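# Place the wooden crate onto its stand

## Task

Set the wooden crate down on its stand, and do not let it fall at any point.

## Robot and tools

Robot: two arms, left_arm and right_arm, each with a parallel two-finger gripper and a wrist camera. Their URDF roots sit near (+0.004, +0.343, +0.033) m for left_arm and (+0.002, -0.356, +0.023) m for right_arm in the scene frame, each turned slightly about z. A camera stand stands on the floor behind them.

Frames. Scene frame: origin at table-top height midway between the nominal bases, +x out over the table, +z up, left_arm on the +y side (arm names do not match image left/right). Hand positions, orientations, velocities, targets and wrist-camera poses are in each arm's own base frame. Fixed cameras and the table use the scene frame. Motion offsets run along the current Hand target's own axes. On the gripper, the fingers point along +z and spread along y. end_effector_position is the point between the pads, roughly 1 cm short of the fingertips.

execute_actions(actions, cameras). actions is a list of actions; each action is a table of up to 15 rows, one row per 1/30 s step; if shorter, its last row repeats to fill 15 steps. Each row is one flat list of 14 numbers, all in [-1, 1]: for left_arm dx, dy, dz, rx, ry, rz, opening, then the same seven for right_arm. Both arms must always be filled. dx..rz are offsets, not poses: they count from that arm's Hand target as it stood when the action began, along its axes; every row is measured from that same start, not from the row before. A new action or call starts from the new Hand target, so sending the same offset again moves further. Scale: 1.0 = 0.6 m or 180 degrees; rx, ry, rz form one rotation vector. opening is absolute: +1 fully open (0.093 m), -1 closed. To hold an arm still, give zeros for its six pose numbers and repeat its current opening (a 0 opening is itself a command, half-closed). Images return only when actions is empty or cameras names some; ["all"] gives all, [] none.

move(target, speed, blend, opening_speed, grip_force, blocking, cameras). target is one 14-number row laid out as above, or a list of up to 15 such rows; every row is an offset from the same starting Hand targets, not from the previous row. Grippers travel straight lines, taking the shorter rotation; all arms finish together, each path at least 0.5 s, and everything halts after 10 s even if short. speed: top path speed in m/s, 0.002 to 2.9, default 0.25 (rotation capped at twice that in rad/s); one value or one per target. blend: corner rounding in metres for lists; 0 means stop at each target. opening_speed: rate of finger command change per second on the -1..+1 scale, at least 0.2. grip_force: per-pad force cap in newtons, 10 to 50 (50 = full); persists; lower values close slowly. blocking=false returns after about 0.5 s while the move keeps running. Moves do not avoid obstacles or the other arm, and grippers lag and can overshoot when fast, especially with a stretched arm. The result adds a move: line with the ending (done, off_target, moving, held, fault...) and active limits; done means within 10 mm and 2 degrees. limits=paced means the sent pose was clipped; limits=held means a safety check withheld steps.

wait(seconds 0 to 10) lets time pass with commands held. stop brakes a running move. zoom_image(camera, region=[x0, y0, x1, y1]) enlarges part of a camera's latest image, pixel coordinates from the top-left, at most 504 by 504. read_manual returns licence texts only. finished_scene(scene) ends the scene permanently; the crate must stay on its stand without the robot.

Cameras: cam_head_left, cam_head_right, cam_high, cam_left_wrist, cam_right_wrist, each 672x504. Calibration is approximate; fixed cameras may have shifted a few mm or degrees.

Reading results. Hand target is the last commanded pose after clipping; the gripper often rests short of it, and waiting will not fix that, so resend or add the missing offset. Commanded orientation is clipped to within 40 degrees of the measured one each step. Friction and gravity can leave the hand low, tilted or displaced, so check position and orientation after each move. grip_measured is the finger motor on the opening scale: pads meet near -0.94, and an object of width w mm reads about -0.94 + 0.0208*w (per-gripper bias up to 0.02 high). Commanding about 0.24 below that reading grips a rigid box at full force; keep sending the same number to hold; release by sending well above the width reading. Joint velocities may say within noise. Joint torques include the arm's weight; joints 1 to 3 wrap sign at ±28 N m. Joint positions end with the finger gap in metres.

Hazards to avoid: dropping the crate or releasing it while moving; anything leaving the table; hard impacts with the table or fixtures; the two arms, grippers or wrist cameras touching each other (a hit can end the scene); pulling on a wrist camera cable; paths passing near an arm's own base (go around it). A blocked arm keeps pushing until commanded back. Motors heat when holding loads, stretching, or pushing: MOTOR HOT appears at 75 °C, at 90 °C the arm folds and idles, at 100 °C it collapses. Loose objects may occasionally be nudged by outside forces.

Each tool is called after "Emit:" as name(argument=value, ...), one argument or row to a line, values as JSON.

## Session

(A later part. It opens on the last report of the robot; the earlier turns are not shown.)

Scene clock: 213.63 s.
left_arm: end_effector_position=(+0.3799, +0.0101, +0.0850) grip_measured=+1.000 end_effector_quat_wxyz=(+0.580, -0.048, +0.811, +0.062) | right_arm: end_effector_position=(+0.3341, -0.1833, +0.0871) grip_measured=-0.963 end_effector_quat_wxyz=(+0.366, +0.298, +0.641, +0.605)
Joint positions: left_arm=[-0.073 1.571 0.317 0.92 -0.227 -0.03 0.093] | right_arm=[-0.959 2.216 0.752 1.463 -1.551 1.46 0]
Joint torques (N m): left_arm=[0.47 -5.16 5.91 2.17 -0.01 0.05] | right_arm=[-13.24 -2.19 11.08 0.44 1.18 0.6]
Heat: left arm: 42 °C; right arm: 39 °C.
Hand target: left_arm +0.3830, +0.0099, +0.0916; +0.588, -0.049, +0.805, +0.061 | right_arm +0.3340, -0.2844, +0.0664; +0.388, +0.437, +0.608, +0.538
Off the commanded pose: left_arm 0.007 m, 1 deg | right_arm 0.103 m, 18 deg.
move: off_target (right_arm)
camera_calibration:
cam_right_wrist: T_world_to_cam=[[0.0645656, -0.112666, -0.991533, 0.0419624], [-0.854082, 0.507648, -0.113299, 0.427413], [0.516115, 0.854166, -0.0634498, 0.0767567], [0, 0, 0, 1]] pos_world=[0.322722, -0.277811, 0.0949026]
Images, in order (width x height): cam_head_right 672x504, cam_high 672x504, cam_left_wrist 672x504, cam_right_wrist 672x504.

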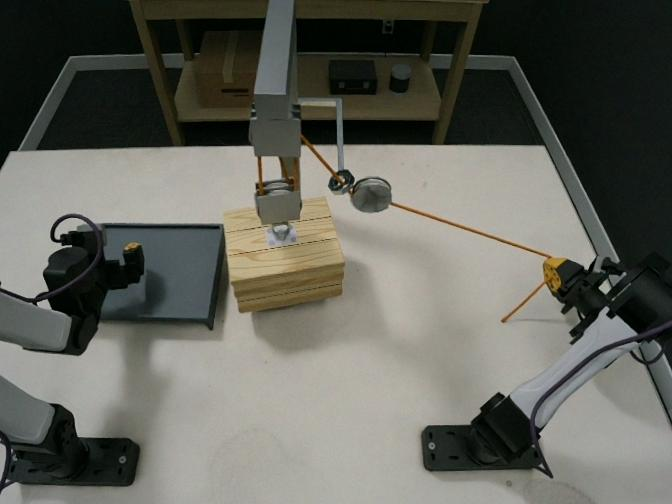

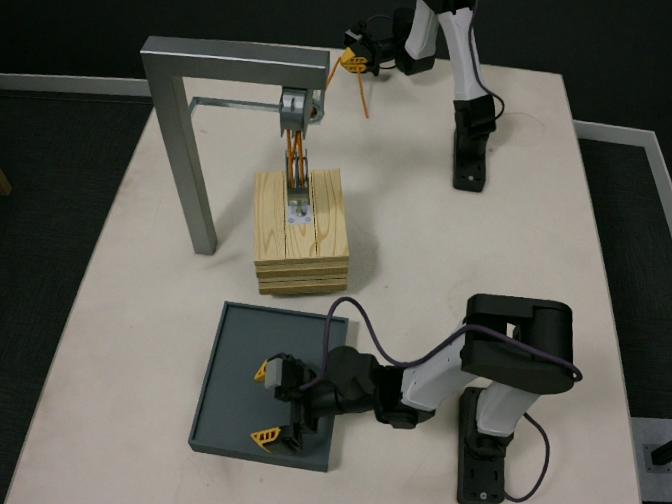

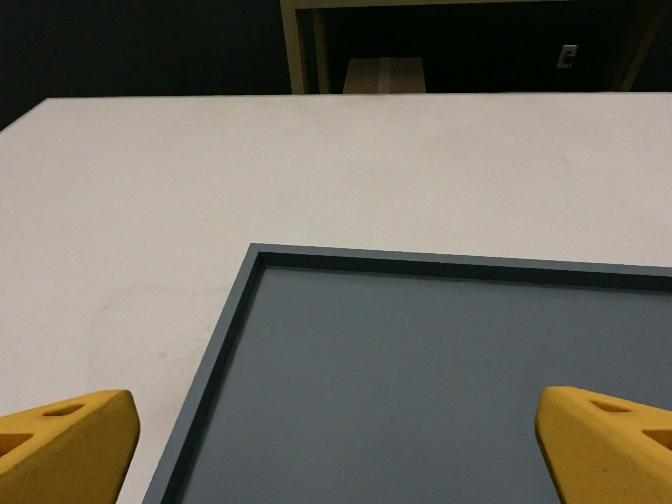

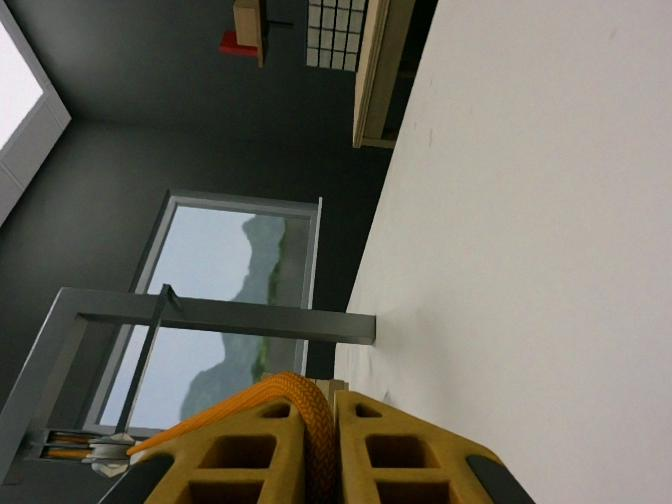

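Emit:
move(
  target=[0,0,0,0,0,0,1,-0.12,-0.02,0.03,0,0.08,0,-1],
  speed=0.05,
  cameras=["all"],
)

Scene clock: 219.47 s.
left_arm: end_effector_position=(+0.3799, +0.0101, +0.0850) grip_measured=+1.000 end_effector_quat_wxyz=(+0.580, -0.048, +0.811, +0.062) | right_arm: end_effector_position=(+0.4074, -0.2521, +0.0812) grip_measured=-0.963 end_effector_quat_wxyz=(+0.361, +0.272, +0.651, +0.610)
Joint positions: left_arm=[-0.073 1.571 0.317 0.92 -0.227 -0.03 0.093] | right_arm=[-0.913 2.504 1.292 1.463 -1.555 1.682 0]
Joint torques (N m): left_arm=[0.55 -5.24 5.91 2.14 -0.03 0.06] | right_arm=[-14.9 -4.36 10.66 0.15 0.12 0.58]
Heat: left arm: 42 °C; right arm: 38 °C.
Hand target: left_arm +0.3830, +0.0099, +0.0916; +0.588, -0.049, +0.805, +0.061 | right_arm +0.3723, -0.3475, +0.0523; +0.309, +0.366, +0.651, +0.588
Off the commanded pose: left_arm 0.007 m, 1 deg | right_arm 0.106 m, 13 deg.
joint sent to its limit (right arm) — joint 5 (wrist yaw), lower limit. The joint targets are off in position and orientation.
move: off_target (right_arm)
camera_calibration:
cam_right_wrist: T_world_to_cam=[[0.0905675, -0.129844, -0.98739, 0.00842833], [-0.87615, 0.460962, -0.140982, 0.52371], [0.473454, 0.877869, -0.0720147, 0.121348], [0, 0, 0, 1]] pos_world=[0.400633, -0.346843, 0.0908944]

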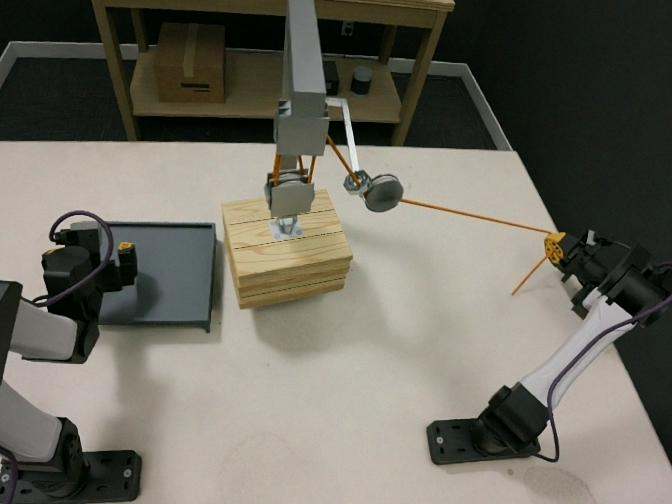

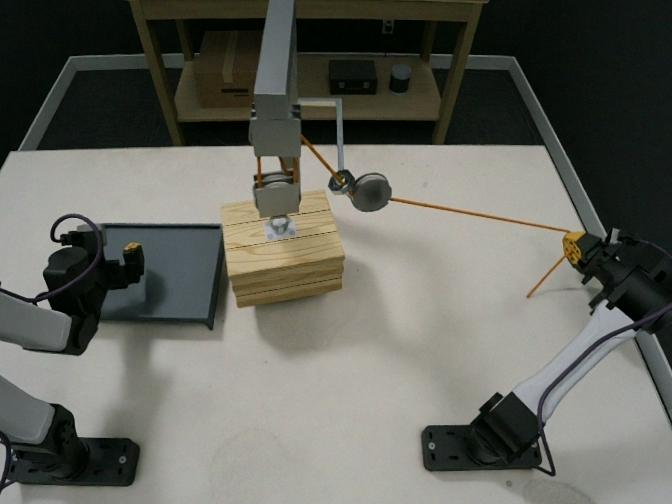

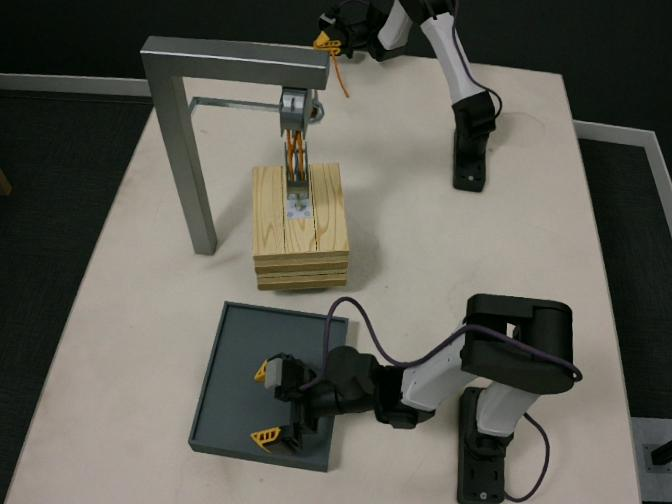

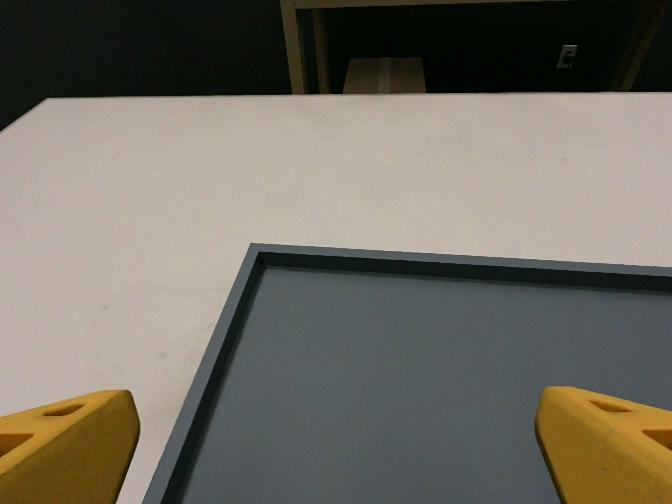

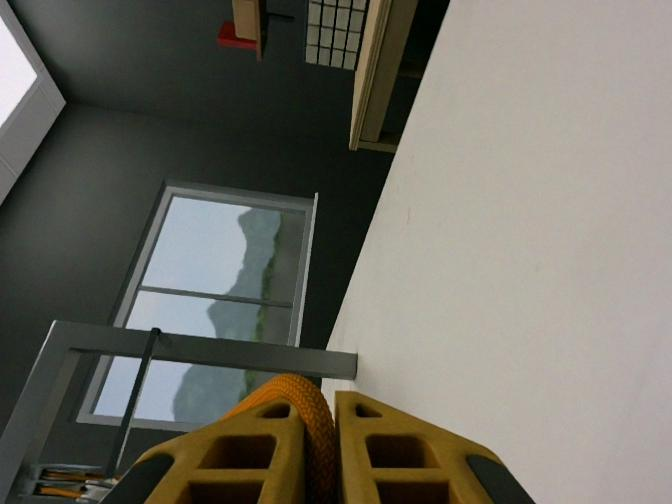

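Emit:
move(
  target=[0,0,0,0,0,0,1,-0.1,-0.01,-0.1,0,0,0,-1],
  speed=0.05,
  cameras=["cam_head_right","cam_high","cam_right_wrist"],
)

Scene clock: 230.53 s.
left_arm: end_effector_position=(+0.3799, +0.0101, +0.0850) grip_measured=+1.000 end_effector_quat_wxyz=(+0.580, -0.048, +0.811, +0.062) | right_arm: end_effector_position=(+0.4115, -0.3284, +0.0837) grip_measured=-0.963 end_effector_quat_wxyz=(+0.392, +0.292, +0.641, +0.591)
Joint positions: left_arm=[-0.073 1.571 0.317 0.92 -0.227 -0.03 0.093] | right_arm=[-0.999 2.663 1.615 1.463 -1.555 1.827 0]
Joint torques (N m): left_arm=[0.58 -5.16 6.06 2.1 -0.02 0.03] | right_arm=[-16.2 -5.9 10.09 0 0.24 0.61]
Heat: left arm: 43 °C; right arm: 45 °C.
Hand target: left_arm +0.3830, +0.0099, +0.0916; +0.588, -0.049, +0.805, +0.061 | right_arm +0.3542, -0.4305, +0.0516; +0.309, +0.366, +0.651, +0.588
Off the commanded pose: left_arm 0.007 m, 1 deg | right_arm 0.121 m, 13 deg.
joint sent to its limit (right arm) — joint 5 (wrist yaw), lower limit. The joint targets are off in position and orientation.
move: off_target (right_arm)
camera_calibration:
cam_right_wrist: T_world_to_cam=[[0.0913923, -0.1521, -0.984131, -0.00736522], [-0.831906, 0.531529, -0.159405, 0.569378], [0.547339, 0.833272, -0.0779551, 0.142073], [0, 0, 0, 1]] pos_world=[0.39658, -0.422147, 0.0945887]
Images, in order (width x height): cam_head_right 672x504, cam_high 672x504, cam_right_wrist 672x504.

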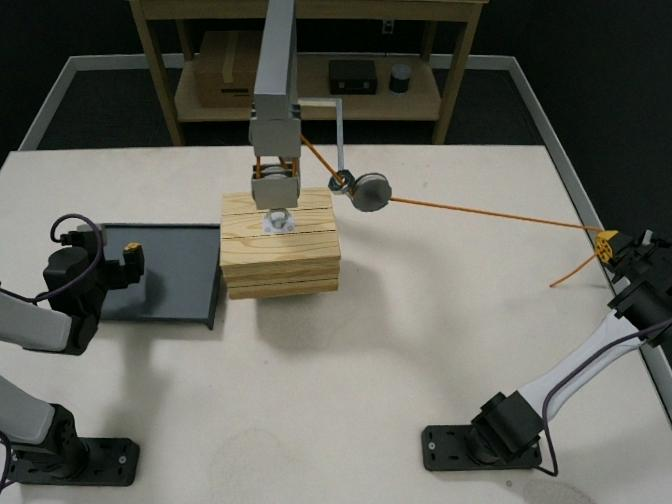

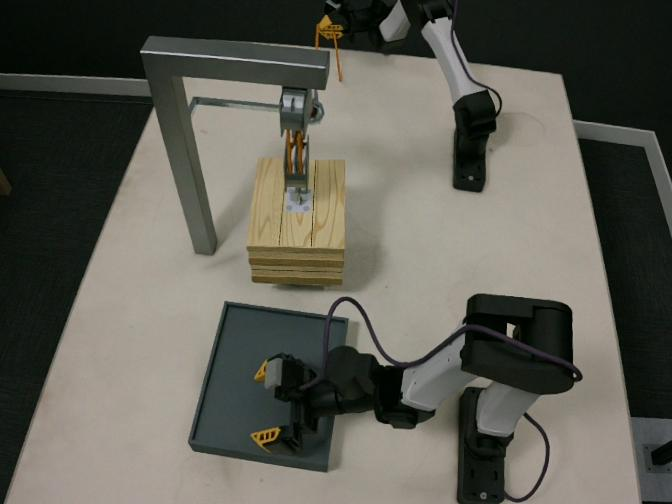

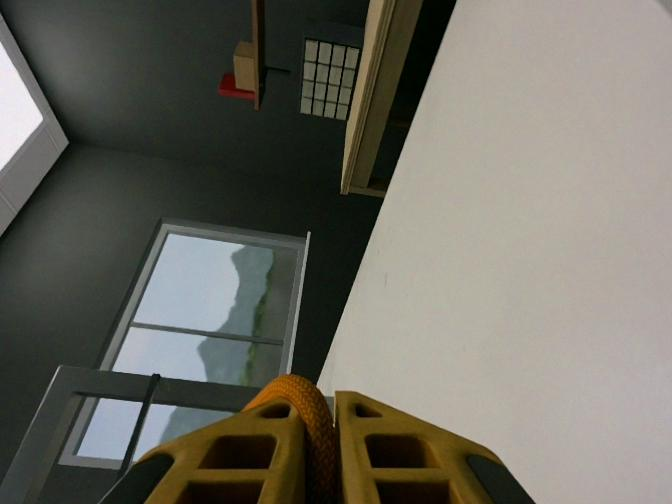

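Emit:
move(
  target=[-0.09,0.2695,0,-0.192,0.446,-0.465,1,0,0,0,0,0,0,-1],
  speed=0.3,
  cameras=["cam_head_left","cam_head_right","cam_high","cam_left_wrist"],
)

Scene clock: 254.77 s.
left_arm: end_effector_position=(+0.3711, +0.1694, +0.1489) grip_measured=+1.000 end_effector_quat_wxyz=(+0.062, +0.701, -0.690, +0.168) | right_arm: end_effector_position=(+0.4115, -0.3284, +0.0837) grip_measured=-0.963 end_effector_quat_wxyz=(+0.391, +0.294, +0.641, +0.592)
Joint positions: left_arm=[0.573 2.165 2.117 -1.574 0.358 -1.004 0.093] | right_arm=[-0.999 2.663 1.615 1.463 -1.555 1.833 0]
Joint torques (N m): left_arm=[0.57 -8.25 8.54 0.22 0.44 -0.12] | right_arm=[-16.16 -5.82 10.18 0.03 0.24 0.61]
Heat: left arm: 42 °C; right arm: 56 °C.
Hand target: left_arm +0.3750, +0.1698, +0.1497; +0.151, +0.690, -0.691, +0.152 | right_arm +0.3542, -0.4305, +0.0516; +0.309, +0.366, +0.651, +0.588
Off the commanded pose: left_arm 0.004 m, 10 deg | right_arm 0.121 m, 13 deg.
joint sent to its limit (left arm) — joint 4 (wrist pitch), lower limit. The joint targets are off in orientation, not in position.
joint sent to its limit (right arm) — joint 5 (wrist yaw), lower limit. The joint targets are off in position and orientation.
move: off_target (left_arm, right_arm)
camera_calibration:
cam_left_wrist: T_world_to_cam=[[0.988503, 0.0353149, 0.147022, -0.395406], [-0.0746022, -0.731843, 0.677378, 0.0906749], [0.131519, -0.680558, -0.720794, 0.255124], [0, 0, 0, 1]] pos_world=[0.364071, 0.25395, 0.180604]
Images, in order (width x height): cam_head_left 672x504, cam_head_right 672x504, cam_high 672x504, cam_left_wrist 672x504.

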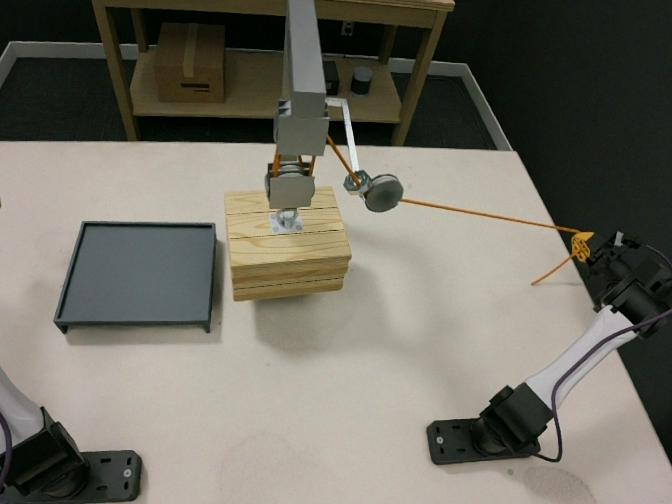

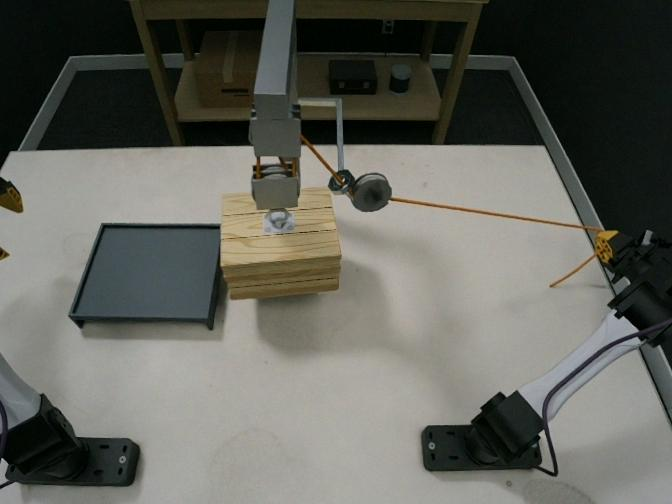

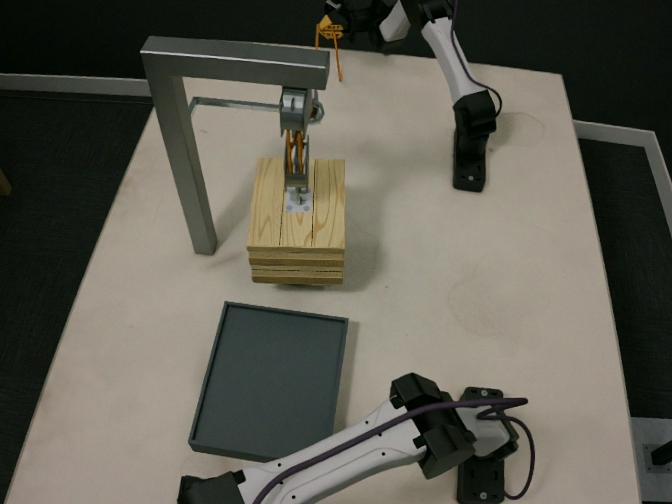

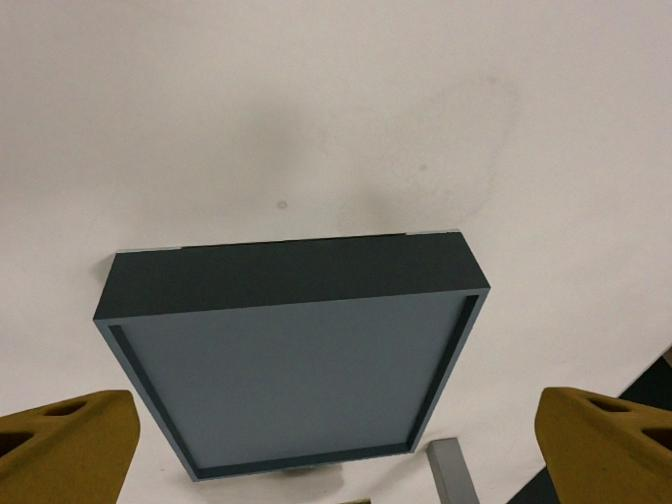

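Emit:
move(
  target=[
    [-0.109,0,0.234,0,0,0,1,0,0,0,0,0,0,-1],
    [0.147,0,0.353,0,0,0,1,0,0,0,0,0,0,-1],
  ],
  speed=[0.25,0.12],
  blend=0.02,
  cameras=["cam_head_right","cam_high","cam_left_wrist"],
)

Scene clock: 263.00 s.
left_arm: end_effector_position=(+0.3752, +0.0177, -0.0118) grip_measured=+1.000 end_effector_quat_wxyz=(+0.138, +0.691, -0.697, +0.131) | right_arm: end_effector_position=(+0.4115, -0.3284, +0.0837) grip_measured=-0.963 end_effector_quat_wxyz=(+0.391, +0.294, +0.641, +0.592)
Joint positions: left_arm=[0.211 2.165 1.455 -0.957 0.372 -1.332 0.093] | right_arm=[-0.999 2.663 1.615 1.463 -1.555 1.833 0]
Joint torques (N m): left_arm=[-1.58 -10.89 3.75 0.28 0.86 -0.26] | right_arm=[-16.2 -5.85 10.18 0.03 0.24 0.61]
Heat: left arm: 39 °C; right arm: 58 °C.
Hand target: left_arm +0.3750, +0.0012, -0.0059; +0.151, +0.690, -0.691, +0.152 | right_arm +0.3542, -0.4305, +0.0516; +0.309, +0.366, +0.651, +0.588
Off the commanded pose: left_arm 0.018 m, 3 deg | right_arm 0.121 m, 13 deg.
joint sent to its limit (right arm) — joint 5 (wrist yaw), lower limit. The joint targets are off in position and orientation.
move: off_target (left_arm, right_arm)
camera_calibration:
cam_left_wrist: T_world_to_cam=[[0.999877, -0.014734, -0.00532675, -0.375671], [-0.00634598, -0.691721, 0.722137, 0.0631187], [-0.0143246, -0.722015, -0.691729, 0.0912321], [0, 0, 0, 1]] pos_world=[0.377333, 0.103996, 0.0155265]
Images, in order (width x height): cam_head_right 672x504, cam_high 672x504, cam_left_wrist 672x504.

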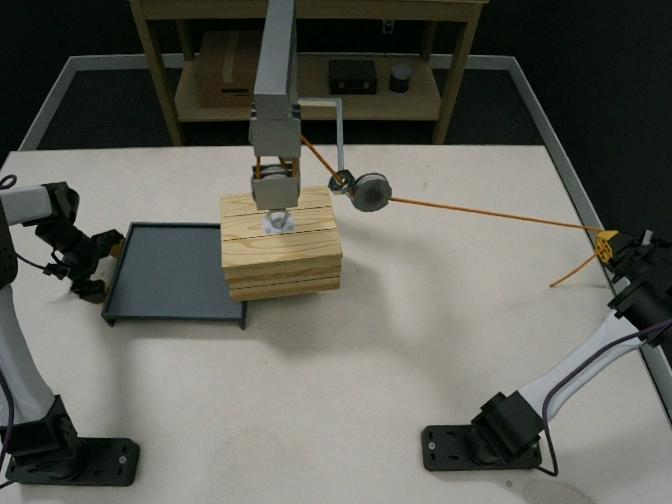

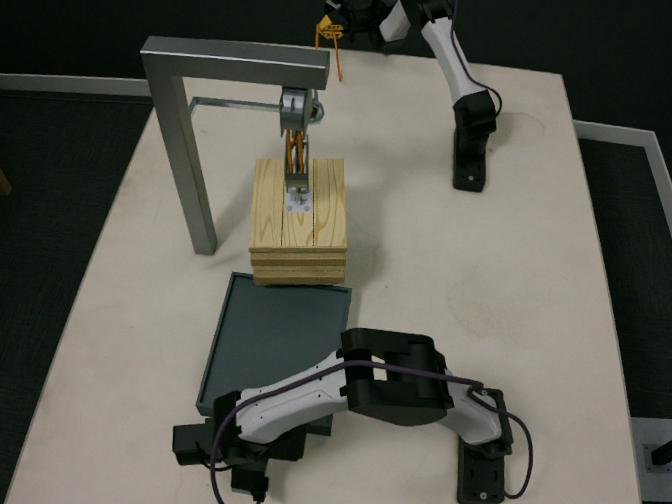

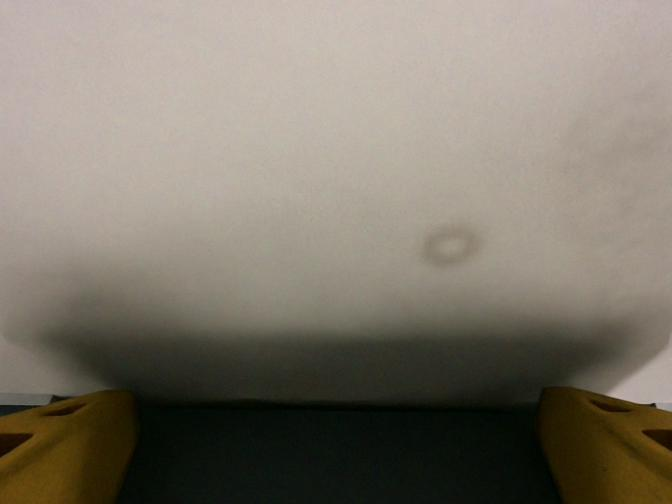

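Emit:
move(
  target=[0.196,0,0.091,0,0,0,1,0,0,0,0,0,0,-1],
  speed=0.12,
  cameras=["cam_head_left","cam_head_right","cam_high"],
)

Scene clock: 266.87 s.
left_arm: end_effector_position=(+0.3759, -0.1131, -0.0122) grip_measured=+1.000 end_effector_quat_wxyz=(+0.138, +0.692, -0.697, +0.131) | right_arm: end_effector_position=(+0.4115, -0.3284, +0.0837) grip_measured=-0.963 end_effector_quat_wxyz=(+0.391, +0.294, +0.641, +0.592)
Joint positions: left_arm=[-0.133 2.116 1.374 -0.788 0.38 -1.704 0.093] | right_arm=[-0.999 2.663 1.615 1.463 -1.555 1.833 0]
Joint torques (N m): left_arm=[-1.32 -10.45 4.41 0.65 0.81 -0.32] | right_arm=[-16.16 -5.83 10.18 0.03 0.24 0.62]
Heat: left arm: 38 °C; right arm: 59 °C.
Hand target: left_arm +0.3749, -0.1284, -0.0063; +0.151, +0.690, -0.691, +0.152 | right_arm +0.3542, -0.4305, +0.0516; +0.309, +0.366, +0.651, +0.588
Off the commanded pose: left_arm 0.016 m, 3 deg | right_arm 0.121 m, 13 deg.
joint sent to its limit (right arm) — joint 5 (wrist yaw), lower limit. The joint targets are off in position and orientation.
move: off_target (left_arm, right_arm)
Images, in order (width x height): cam_head_left 672x504, cam_head_right 672x504, cam_high 672x504.

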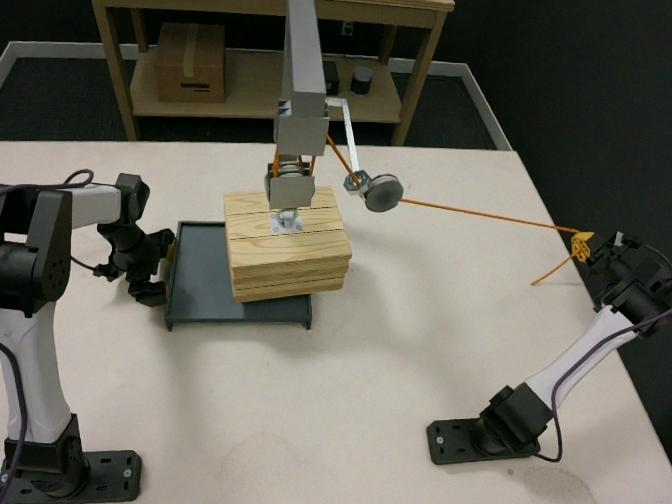

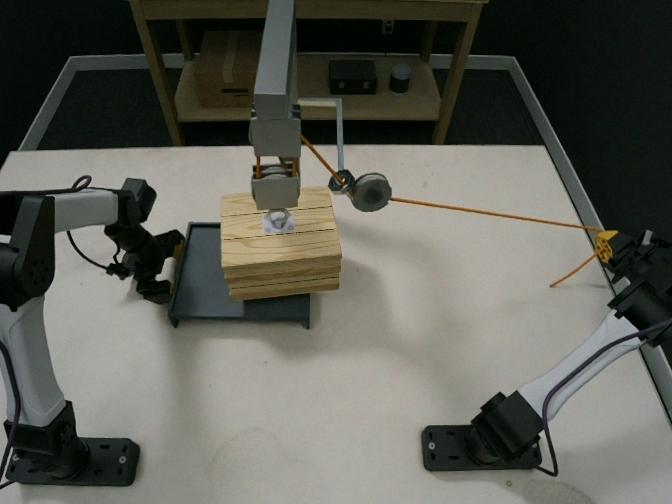

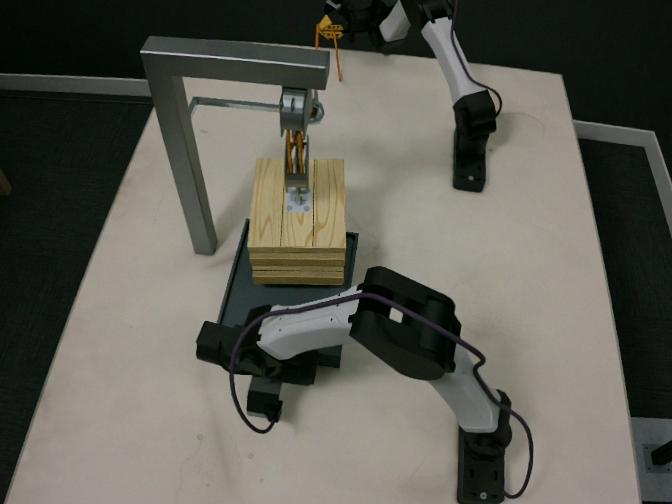

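Emit:
move(
  target=[0.121,0,0.056,0,0,0,1,0,0,0,0,0,0,-1],
  speed=0.1,
  cameras=["cam_head_left","cam_head_right","cam_high"],
)

Scene clock: 271.33 s.
left_arm: end_effector_position=(+0.3675, -0.1917, -0.0110) grip_measured=+1.000 end_effector_quat_wxyz=(+0.138, +0.695, -0.693, +0.131) | right_arm: end_effector_position=(+0.4115, -0.3284, +0.0837) grip_measured=-0.963 end_effector_quat_wxyz=(+0.391, +0.294, +0.641, +0.592)
Joint positions: left_arm=[-0.336 2.127 1.396 -0.717 0.364 -1.932 0.093] | right_arm=[-0.999 2.663 1.615 1.463 -1.555 1.833 0]
Joint torques (N m): left_arm=[-1.21 -8.13 8.75 0.75 0.74 -0.2] | right_arm=[-16.17 -5.82 10.17 0.03 0.25 0.61]
Heat: left arm: 38 °C; right arm: 60 °C.
Hand target: left_arm +0.3749, -0.2084, -0.0064; +0.151, +0.690, -0.691, +0.152 | right_arm +0.3542, -0.4305, +0.0516; +0.309, +0.366, +0.651, +0.588
Off the commanded pose: left_arm 0.019 m, 3 deg | right_arm 0.121 m, 13 deg.
joint sent to its limit (right arm) — joint 5 (wrist yaw), lower limit. The joint targets are off in position and orientation.
move: off_target (left_arm, right_arm)
Images, in order (width x height): cam_head_left 672x504, cam_head_right 672x504, cam_high 672x504.

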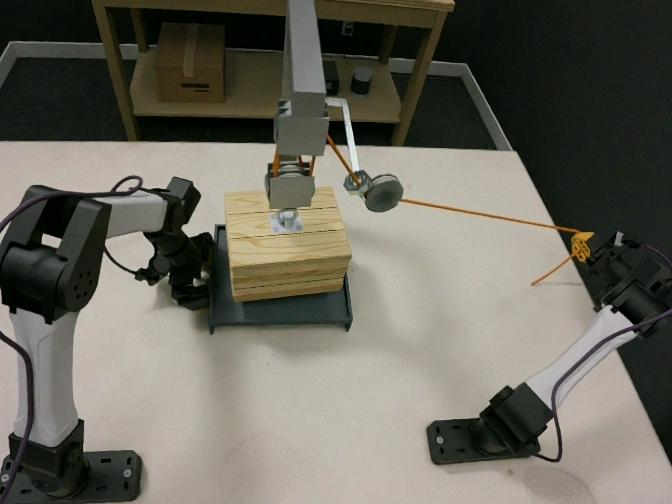

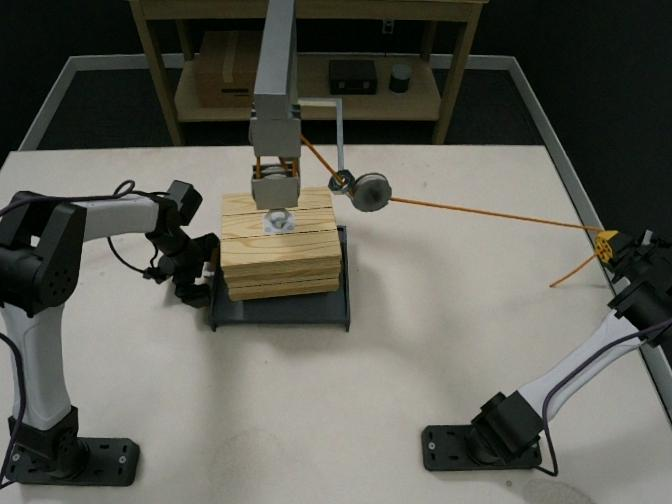

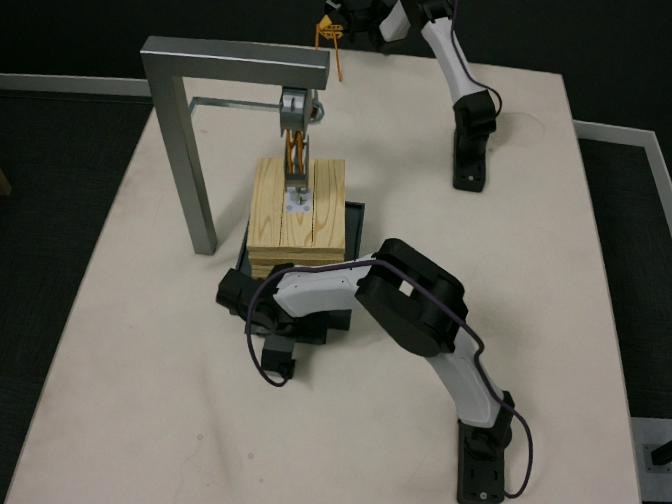

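Emit:
move(
  target=[0.018,0.03,0.007,0,0,0,1,0,0,0,0,0,0,-1],
  speed=0.1,
  cameras=["cam_head_left","cam_head_right","cam_high"],
)

Emit:
zoom_image(
  camera="cam_head_right",
  region=[190, 170, 370, 340],
)

Emit:
zoom_image(
  camera="cam_high",
  region=[190, 140, 390, 350],
)

Scene clock: 281.60 s.
left_arm: end_effector_position=(+0.3630, -0.2021, -0.0129) grip_measured=+1.000 end_effector_quat_wxyz=(+0.138, +0.700, -0.688, +0.135) | right_arm: end_effector_position=(+0.4115, -0.3284, +0.0837) grip_measured=-0.963 end_effector_quat_wxyz=(+0.391, +0.294, +0.641, +0.592)
Joint positions: left_arm=[-0.364 2.119 1.371 -0.679 0.362 -1.978 0.093] | right_arm=[-0.999 2.663 1.615 1.463 -1.555 1.833 0]
Joint torques (N m): left_arm=[-2.45 -10.89 4.46 0.86 0.66 -0.23] | right_arm=[-16.14 -5.85 10.17 0.03 0.24 0.61]
Heat: left arm: 36 °C; right arm: 62 °C.
Hand target: left_arm +0.3568, -0.2200, -0.0057; +0.151, +0.690, -0.691, +0.152 | right_arm +0.3542, -0.4305, +0.0516; +0.309, +0.366, +0.651, +0.588
Off the commanded pose: left_arm 0.020 m, 3 deg | right_arm 0.121 m, 13 deg.
joint sent to its limit (right arm) — joint 5 (wrist yaw), lower limit. The joint targets are off in position and orientation.
move: off_target (left_arm, right_arm)
Images, in order (width x height): cam_head_left 672x504, cam_head_right 672x504, cam_high 672x504.

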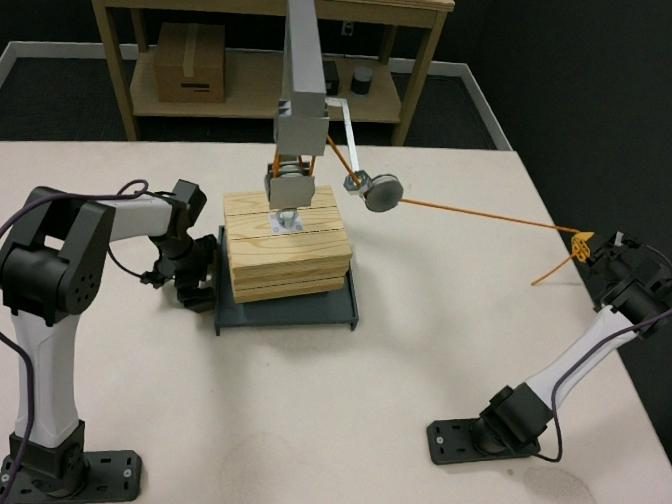

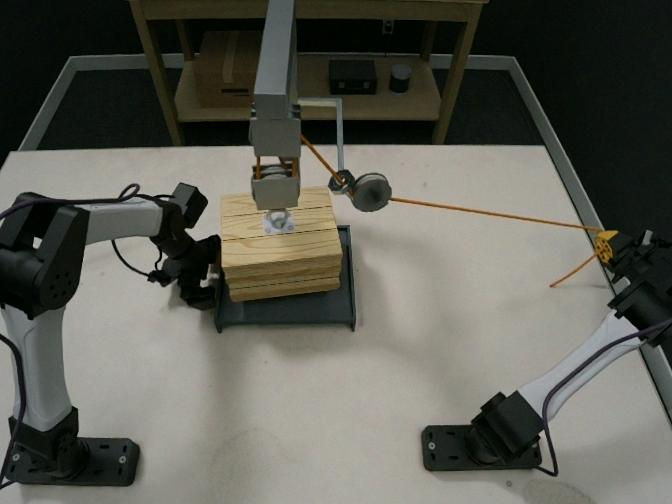

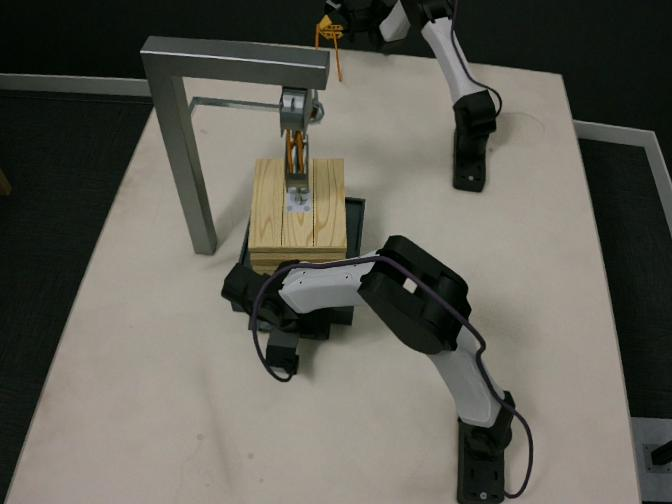

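Scaled by 2.800 from the camera's 672x504 image, which has a finer 960x720 frame.

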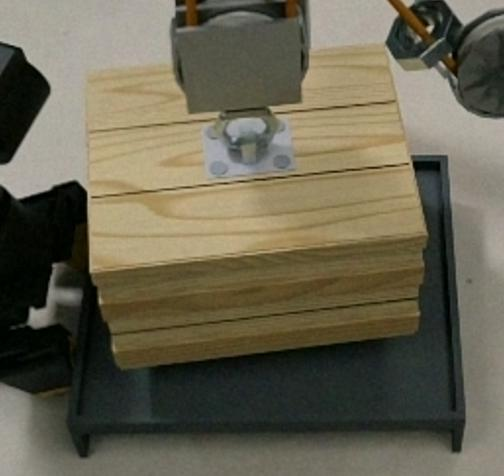

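Scaled by 2.400 from the camera's 672x504 image, which has a finer 960x720 frame.

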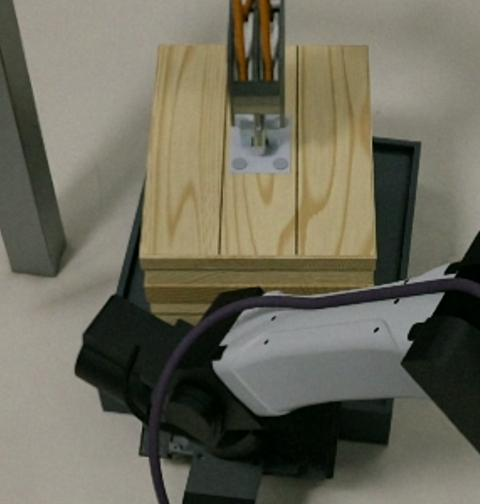

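Emit:
move(
  target=[-0.181,0,-0.084,0,0,0,1,0.169,0.041,0.104,0,0,0,-1],
  speed=0.05,
  cameras=["cam_head_right","cam_high"],
)

Scene clock: 289.90 s.
left_arm: end_effector_position=(+0.3599, -0.1077, -0.0145) grip_measured=+1.000 end_effector_quat_wxyz=(+0.160, +0.686, -0.693, +0.155) | right_arm: end_effector_position=(+0.3693, -0.2899, +0.0623) grip_measured=-0.963 end_effector_quat_wxyz=(+0.341, +0.367, +0.603, +0.621)
Joint positions: left_arm=[-0.096 2.071 1.27 -0.734 0.447 -1.665 0.093] | right_arm=[-1.032 2.525 1.243 1.464 -1.554 1.796 0]
Joint torques (N m): left_arm=[1.62 -11.73 4.57 0.19 0.11 0.04] | right_arm=[-4.05 -12.25 4.03 1.14 0.07 -0.05]
Heat: left arm: 36 °C; right arm: 61 °C.
Hand target: left_arm +0.3570, -0.1003, -0.0054; +0.151, +0.690, -0.691, +0.152 | right_arm +0.3542, -0.3106, +0.0718; +0.309, +0.366, +0.651, +0.588
Off the commanded pose: left_arm 0.012 m, 1 deg | right_arm 0.027 m, 8 deg.
joint sent to its limit (right arm) — joint 5 (wrist yaw), lower limit. The joint targets are off in orientation, not in position.
move: off_target (left_arm, right_arm)
Images, in order (width x height): cam_head_right 672x504, cam_high 672x504.

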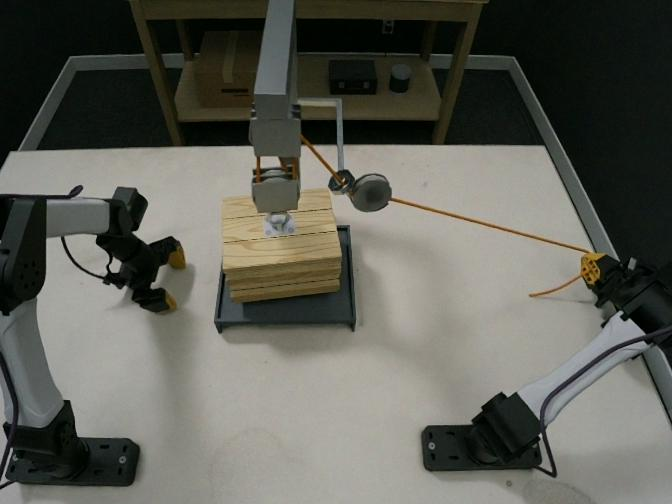

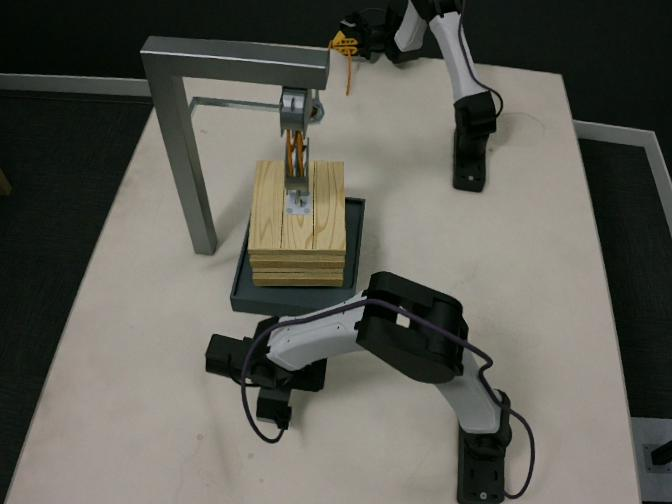

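Emit:
move(
  target=[0,0,0,0,0,0,1,0.159,0.036,0.058,0,0,0,-1],
  speed=0.05,
  cameras=["cam_head_right","cam_head_left","cam_high"],
)

Emit:
zoom_image(
  camera="cam_head_right",
  region=[190, 170, 370, 340],
)

Emit:
zoom_image(
  camera="cam_high",
  region=[190, 140, 390, 350],
)

Scene clock: 295.77 s.
left_arm: end_effector_position=(+0.3599, -0.1077, -0.0145) grip_measured=+1.000 end_effector_quat_wxyz=(+0.160, +0.686, -0.693, +0.155) | right_arm: end_effector_position=(+0.3418, -0.1943, +0.0879) grip_measured=-0.963 end_effector_quat_wxyz=(+0.322, +0.341, +0.619, +0.630)
Joint positions: left_arm=[-0.096 2.071 1.27 -0.734 0.447 -1.665 0.093] | right_arm=[-0.959 2.245 0.815 1.462 -1.554 1.632 0]
Joint torques (N m): left_arm=[1.4 -11.67 4.63 0.23 0.06 0.06] | right_arm=[-3.34 -9.22 3.85 1.08 -0.03 -0.02]
Heat: left arm: 36 °C; right arm: 55 °C.
Hand target: left_arm +0.3570, -0.1003, -0.0054; +0.151, +0.690, -0.691, +0.152 | right_arm +0.3340, -0.2108, +0.0918; +0.309, +0.366, +0.651, +0.588
Off the commanded pose: left_arm 0.012 m, 1 deg | right_arm 0.019 m, 7 deg.
joint sent to its limit (right arm) — joint 5 (wrist yaw), lower limit. The joint targets are off in orientation, not in position.
move: off_target (left_arm, right_arm)
Images, in order (width x height): cam_head_left 672x504, cam_head_right 672x504, cam_high 672x504.

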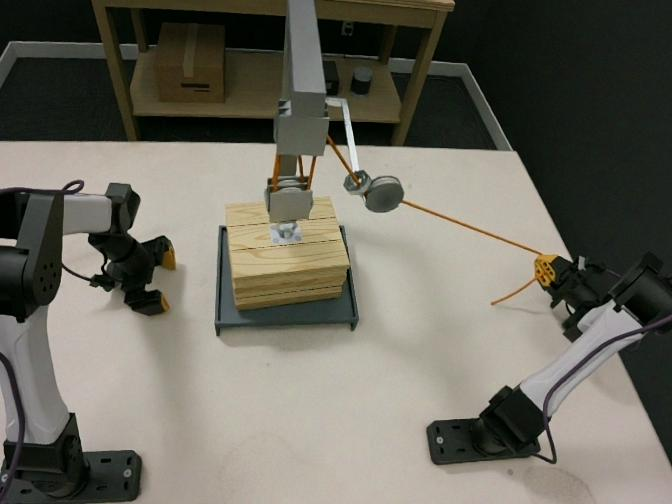

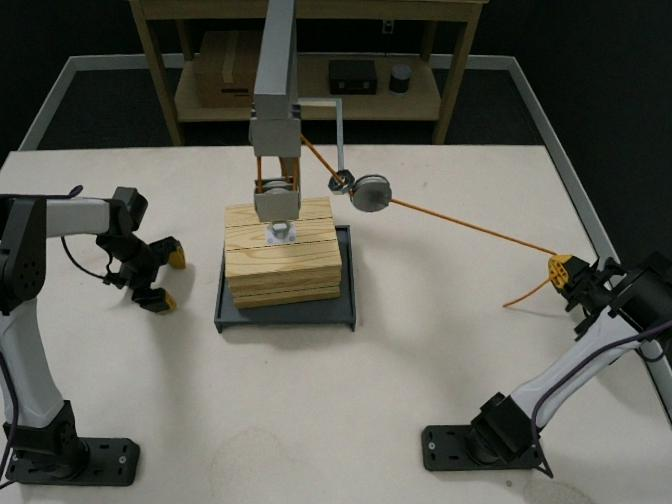

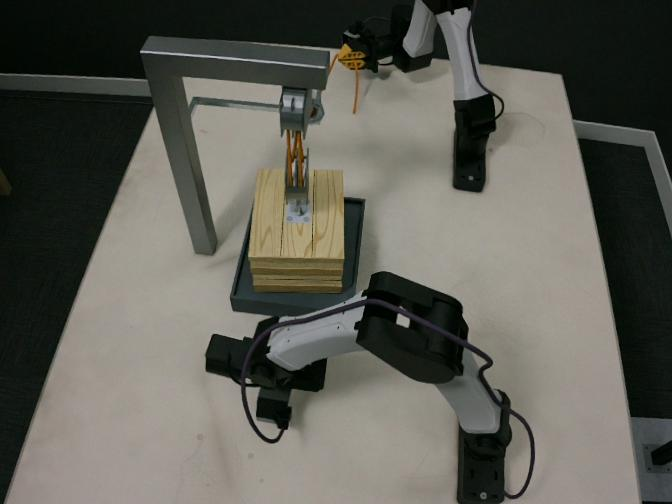

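Scaled by 2.800 from the camera's 672x504 image, which has a finer 960x720 frame.

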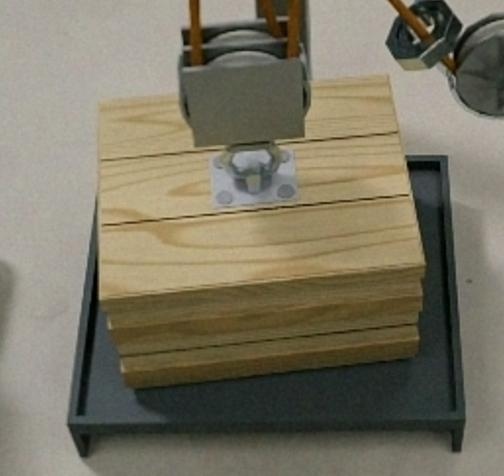

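Scaled by 2.400 from the camera's 672x504 image, which has a finer 960x720 frame.

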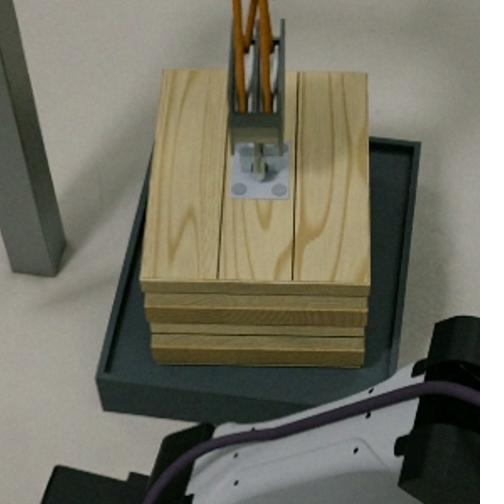

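Emit:
move(
  target=[0,0,0,0,0,0,1,0.14,0.036,0.05,0,0,0,-1],
  speed=0.045,
  cameras=["cam_head_right","cam_high"],
)

Emit:
zoom_image(
  camera="cam_head_right",
  region=[190, 170, 370, 340],
)

Emit:
zoom_image(
  camera="cam_high",
  region=[190, 140, 390, 350],
)

Scene clock: 302.57 s.
left_arm: end_effector_position=(+0.3599, -0.1077, -0.0145) grip_measured=+1.000 end_effector_quat_wxyz=(+0.160, +0.686, -0.693, +0.155) | right_arm: end_effector_position=(+0.3098, -0.1182, +0.1010) grip_measured=-0.963 end_effector_quat_wxyz=(+0.292, +0.385, +0.633, +0.605)
Joint positions: left_arm=[-0.096 2.071 1.27 -0.734 0.447 -1.665 0.093] | right_arm=[-0.891 1.753 0.567 0.427 -1.427 0.914 0]
Joint torques (N m): left_arm=[1.5 -11.52 4.68 0.15 0.1 0.09] | right_arm=[0.99 -7.87 6.27 1.17 -0.34 -0.22]
Heat: left arm: 37 °C; right arm: 49 °C.
Hand target: left_arm +0.3570, -0.1003, -0.0054; +0.151, +0.690, -0.691, +0.152 | right_arm +0.3161, -0.1230, +0.1122; +0.309, +0.366, +0.651, +0.588
Off the commanded pose: left_arm 0.012 m, 1 deg | right_arm 0.014 m, 4 deg.
move: off_target (left_arm, right_arm)
Images, in order (width x height): cam_head_right 672x504, cam_high 672x504.

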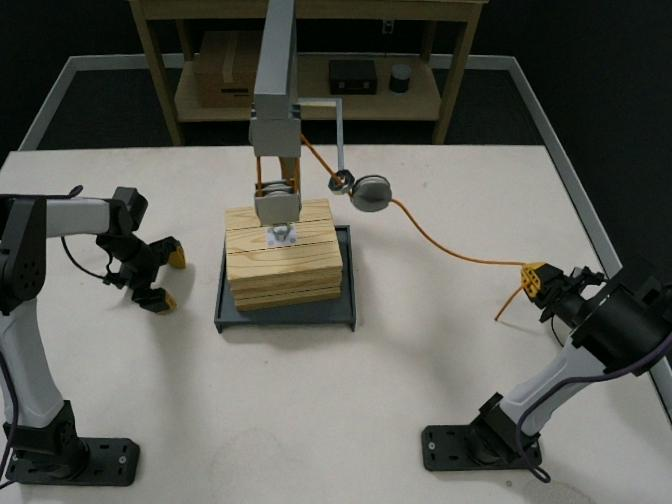

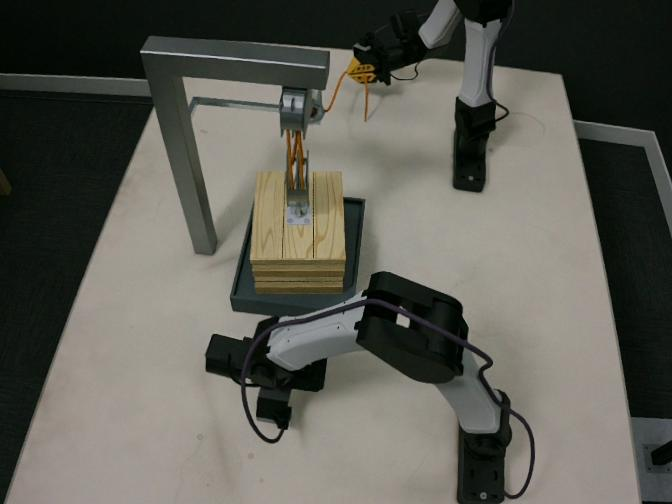

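Scaled by 2.800 from the camera's 672x504 image, which has a finer 960x720 frame.

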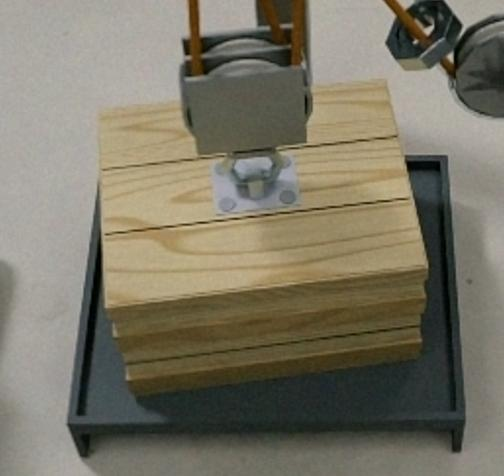

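Scaled by 2.400 from the camera's 672x504 image, which has a finer 960x720 frame.

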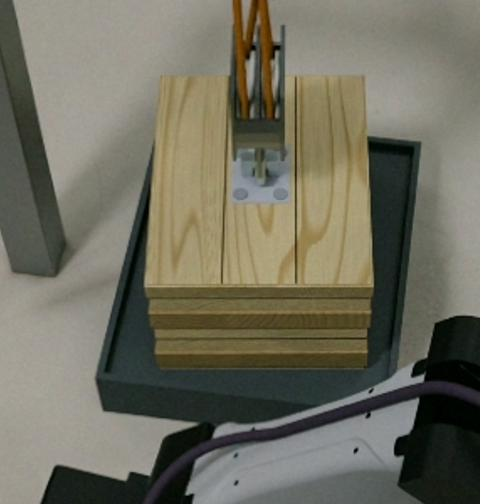

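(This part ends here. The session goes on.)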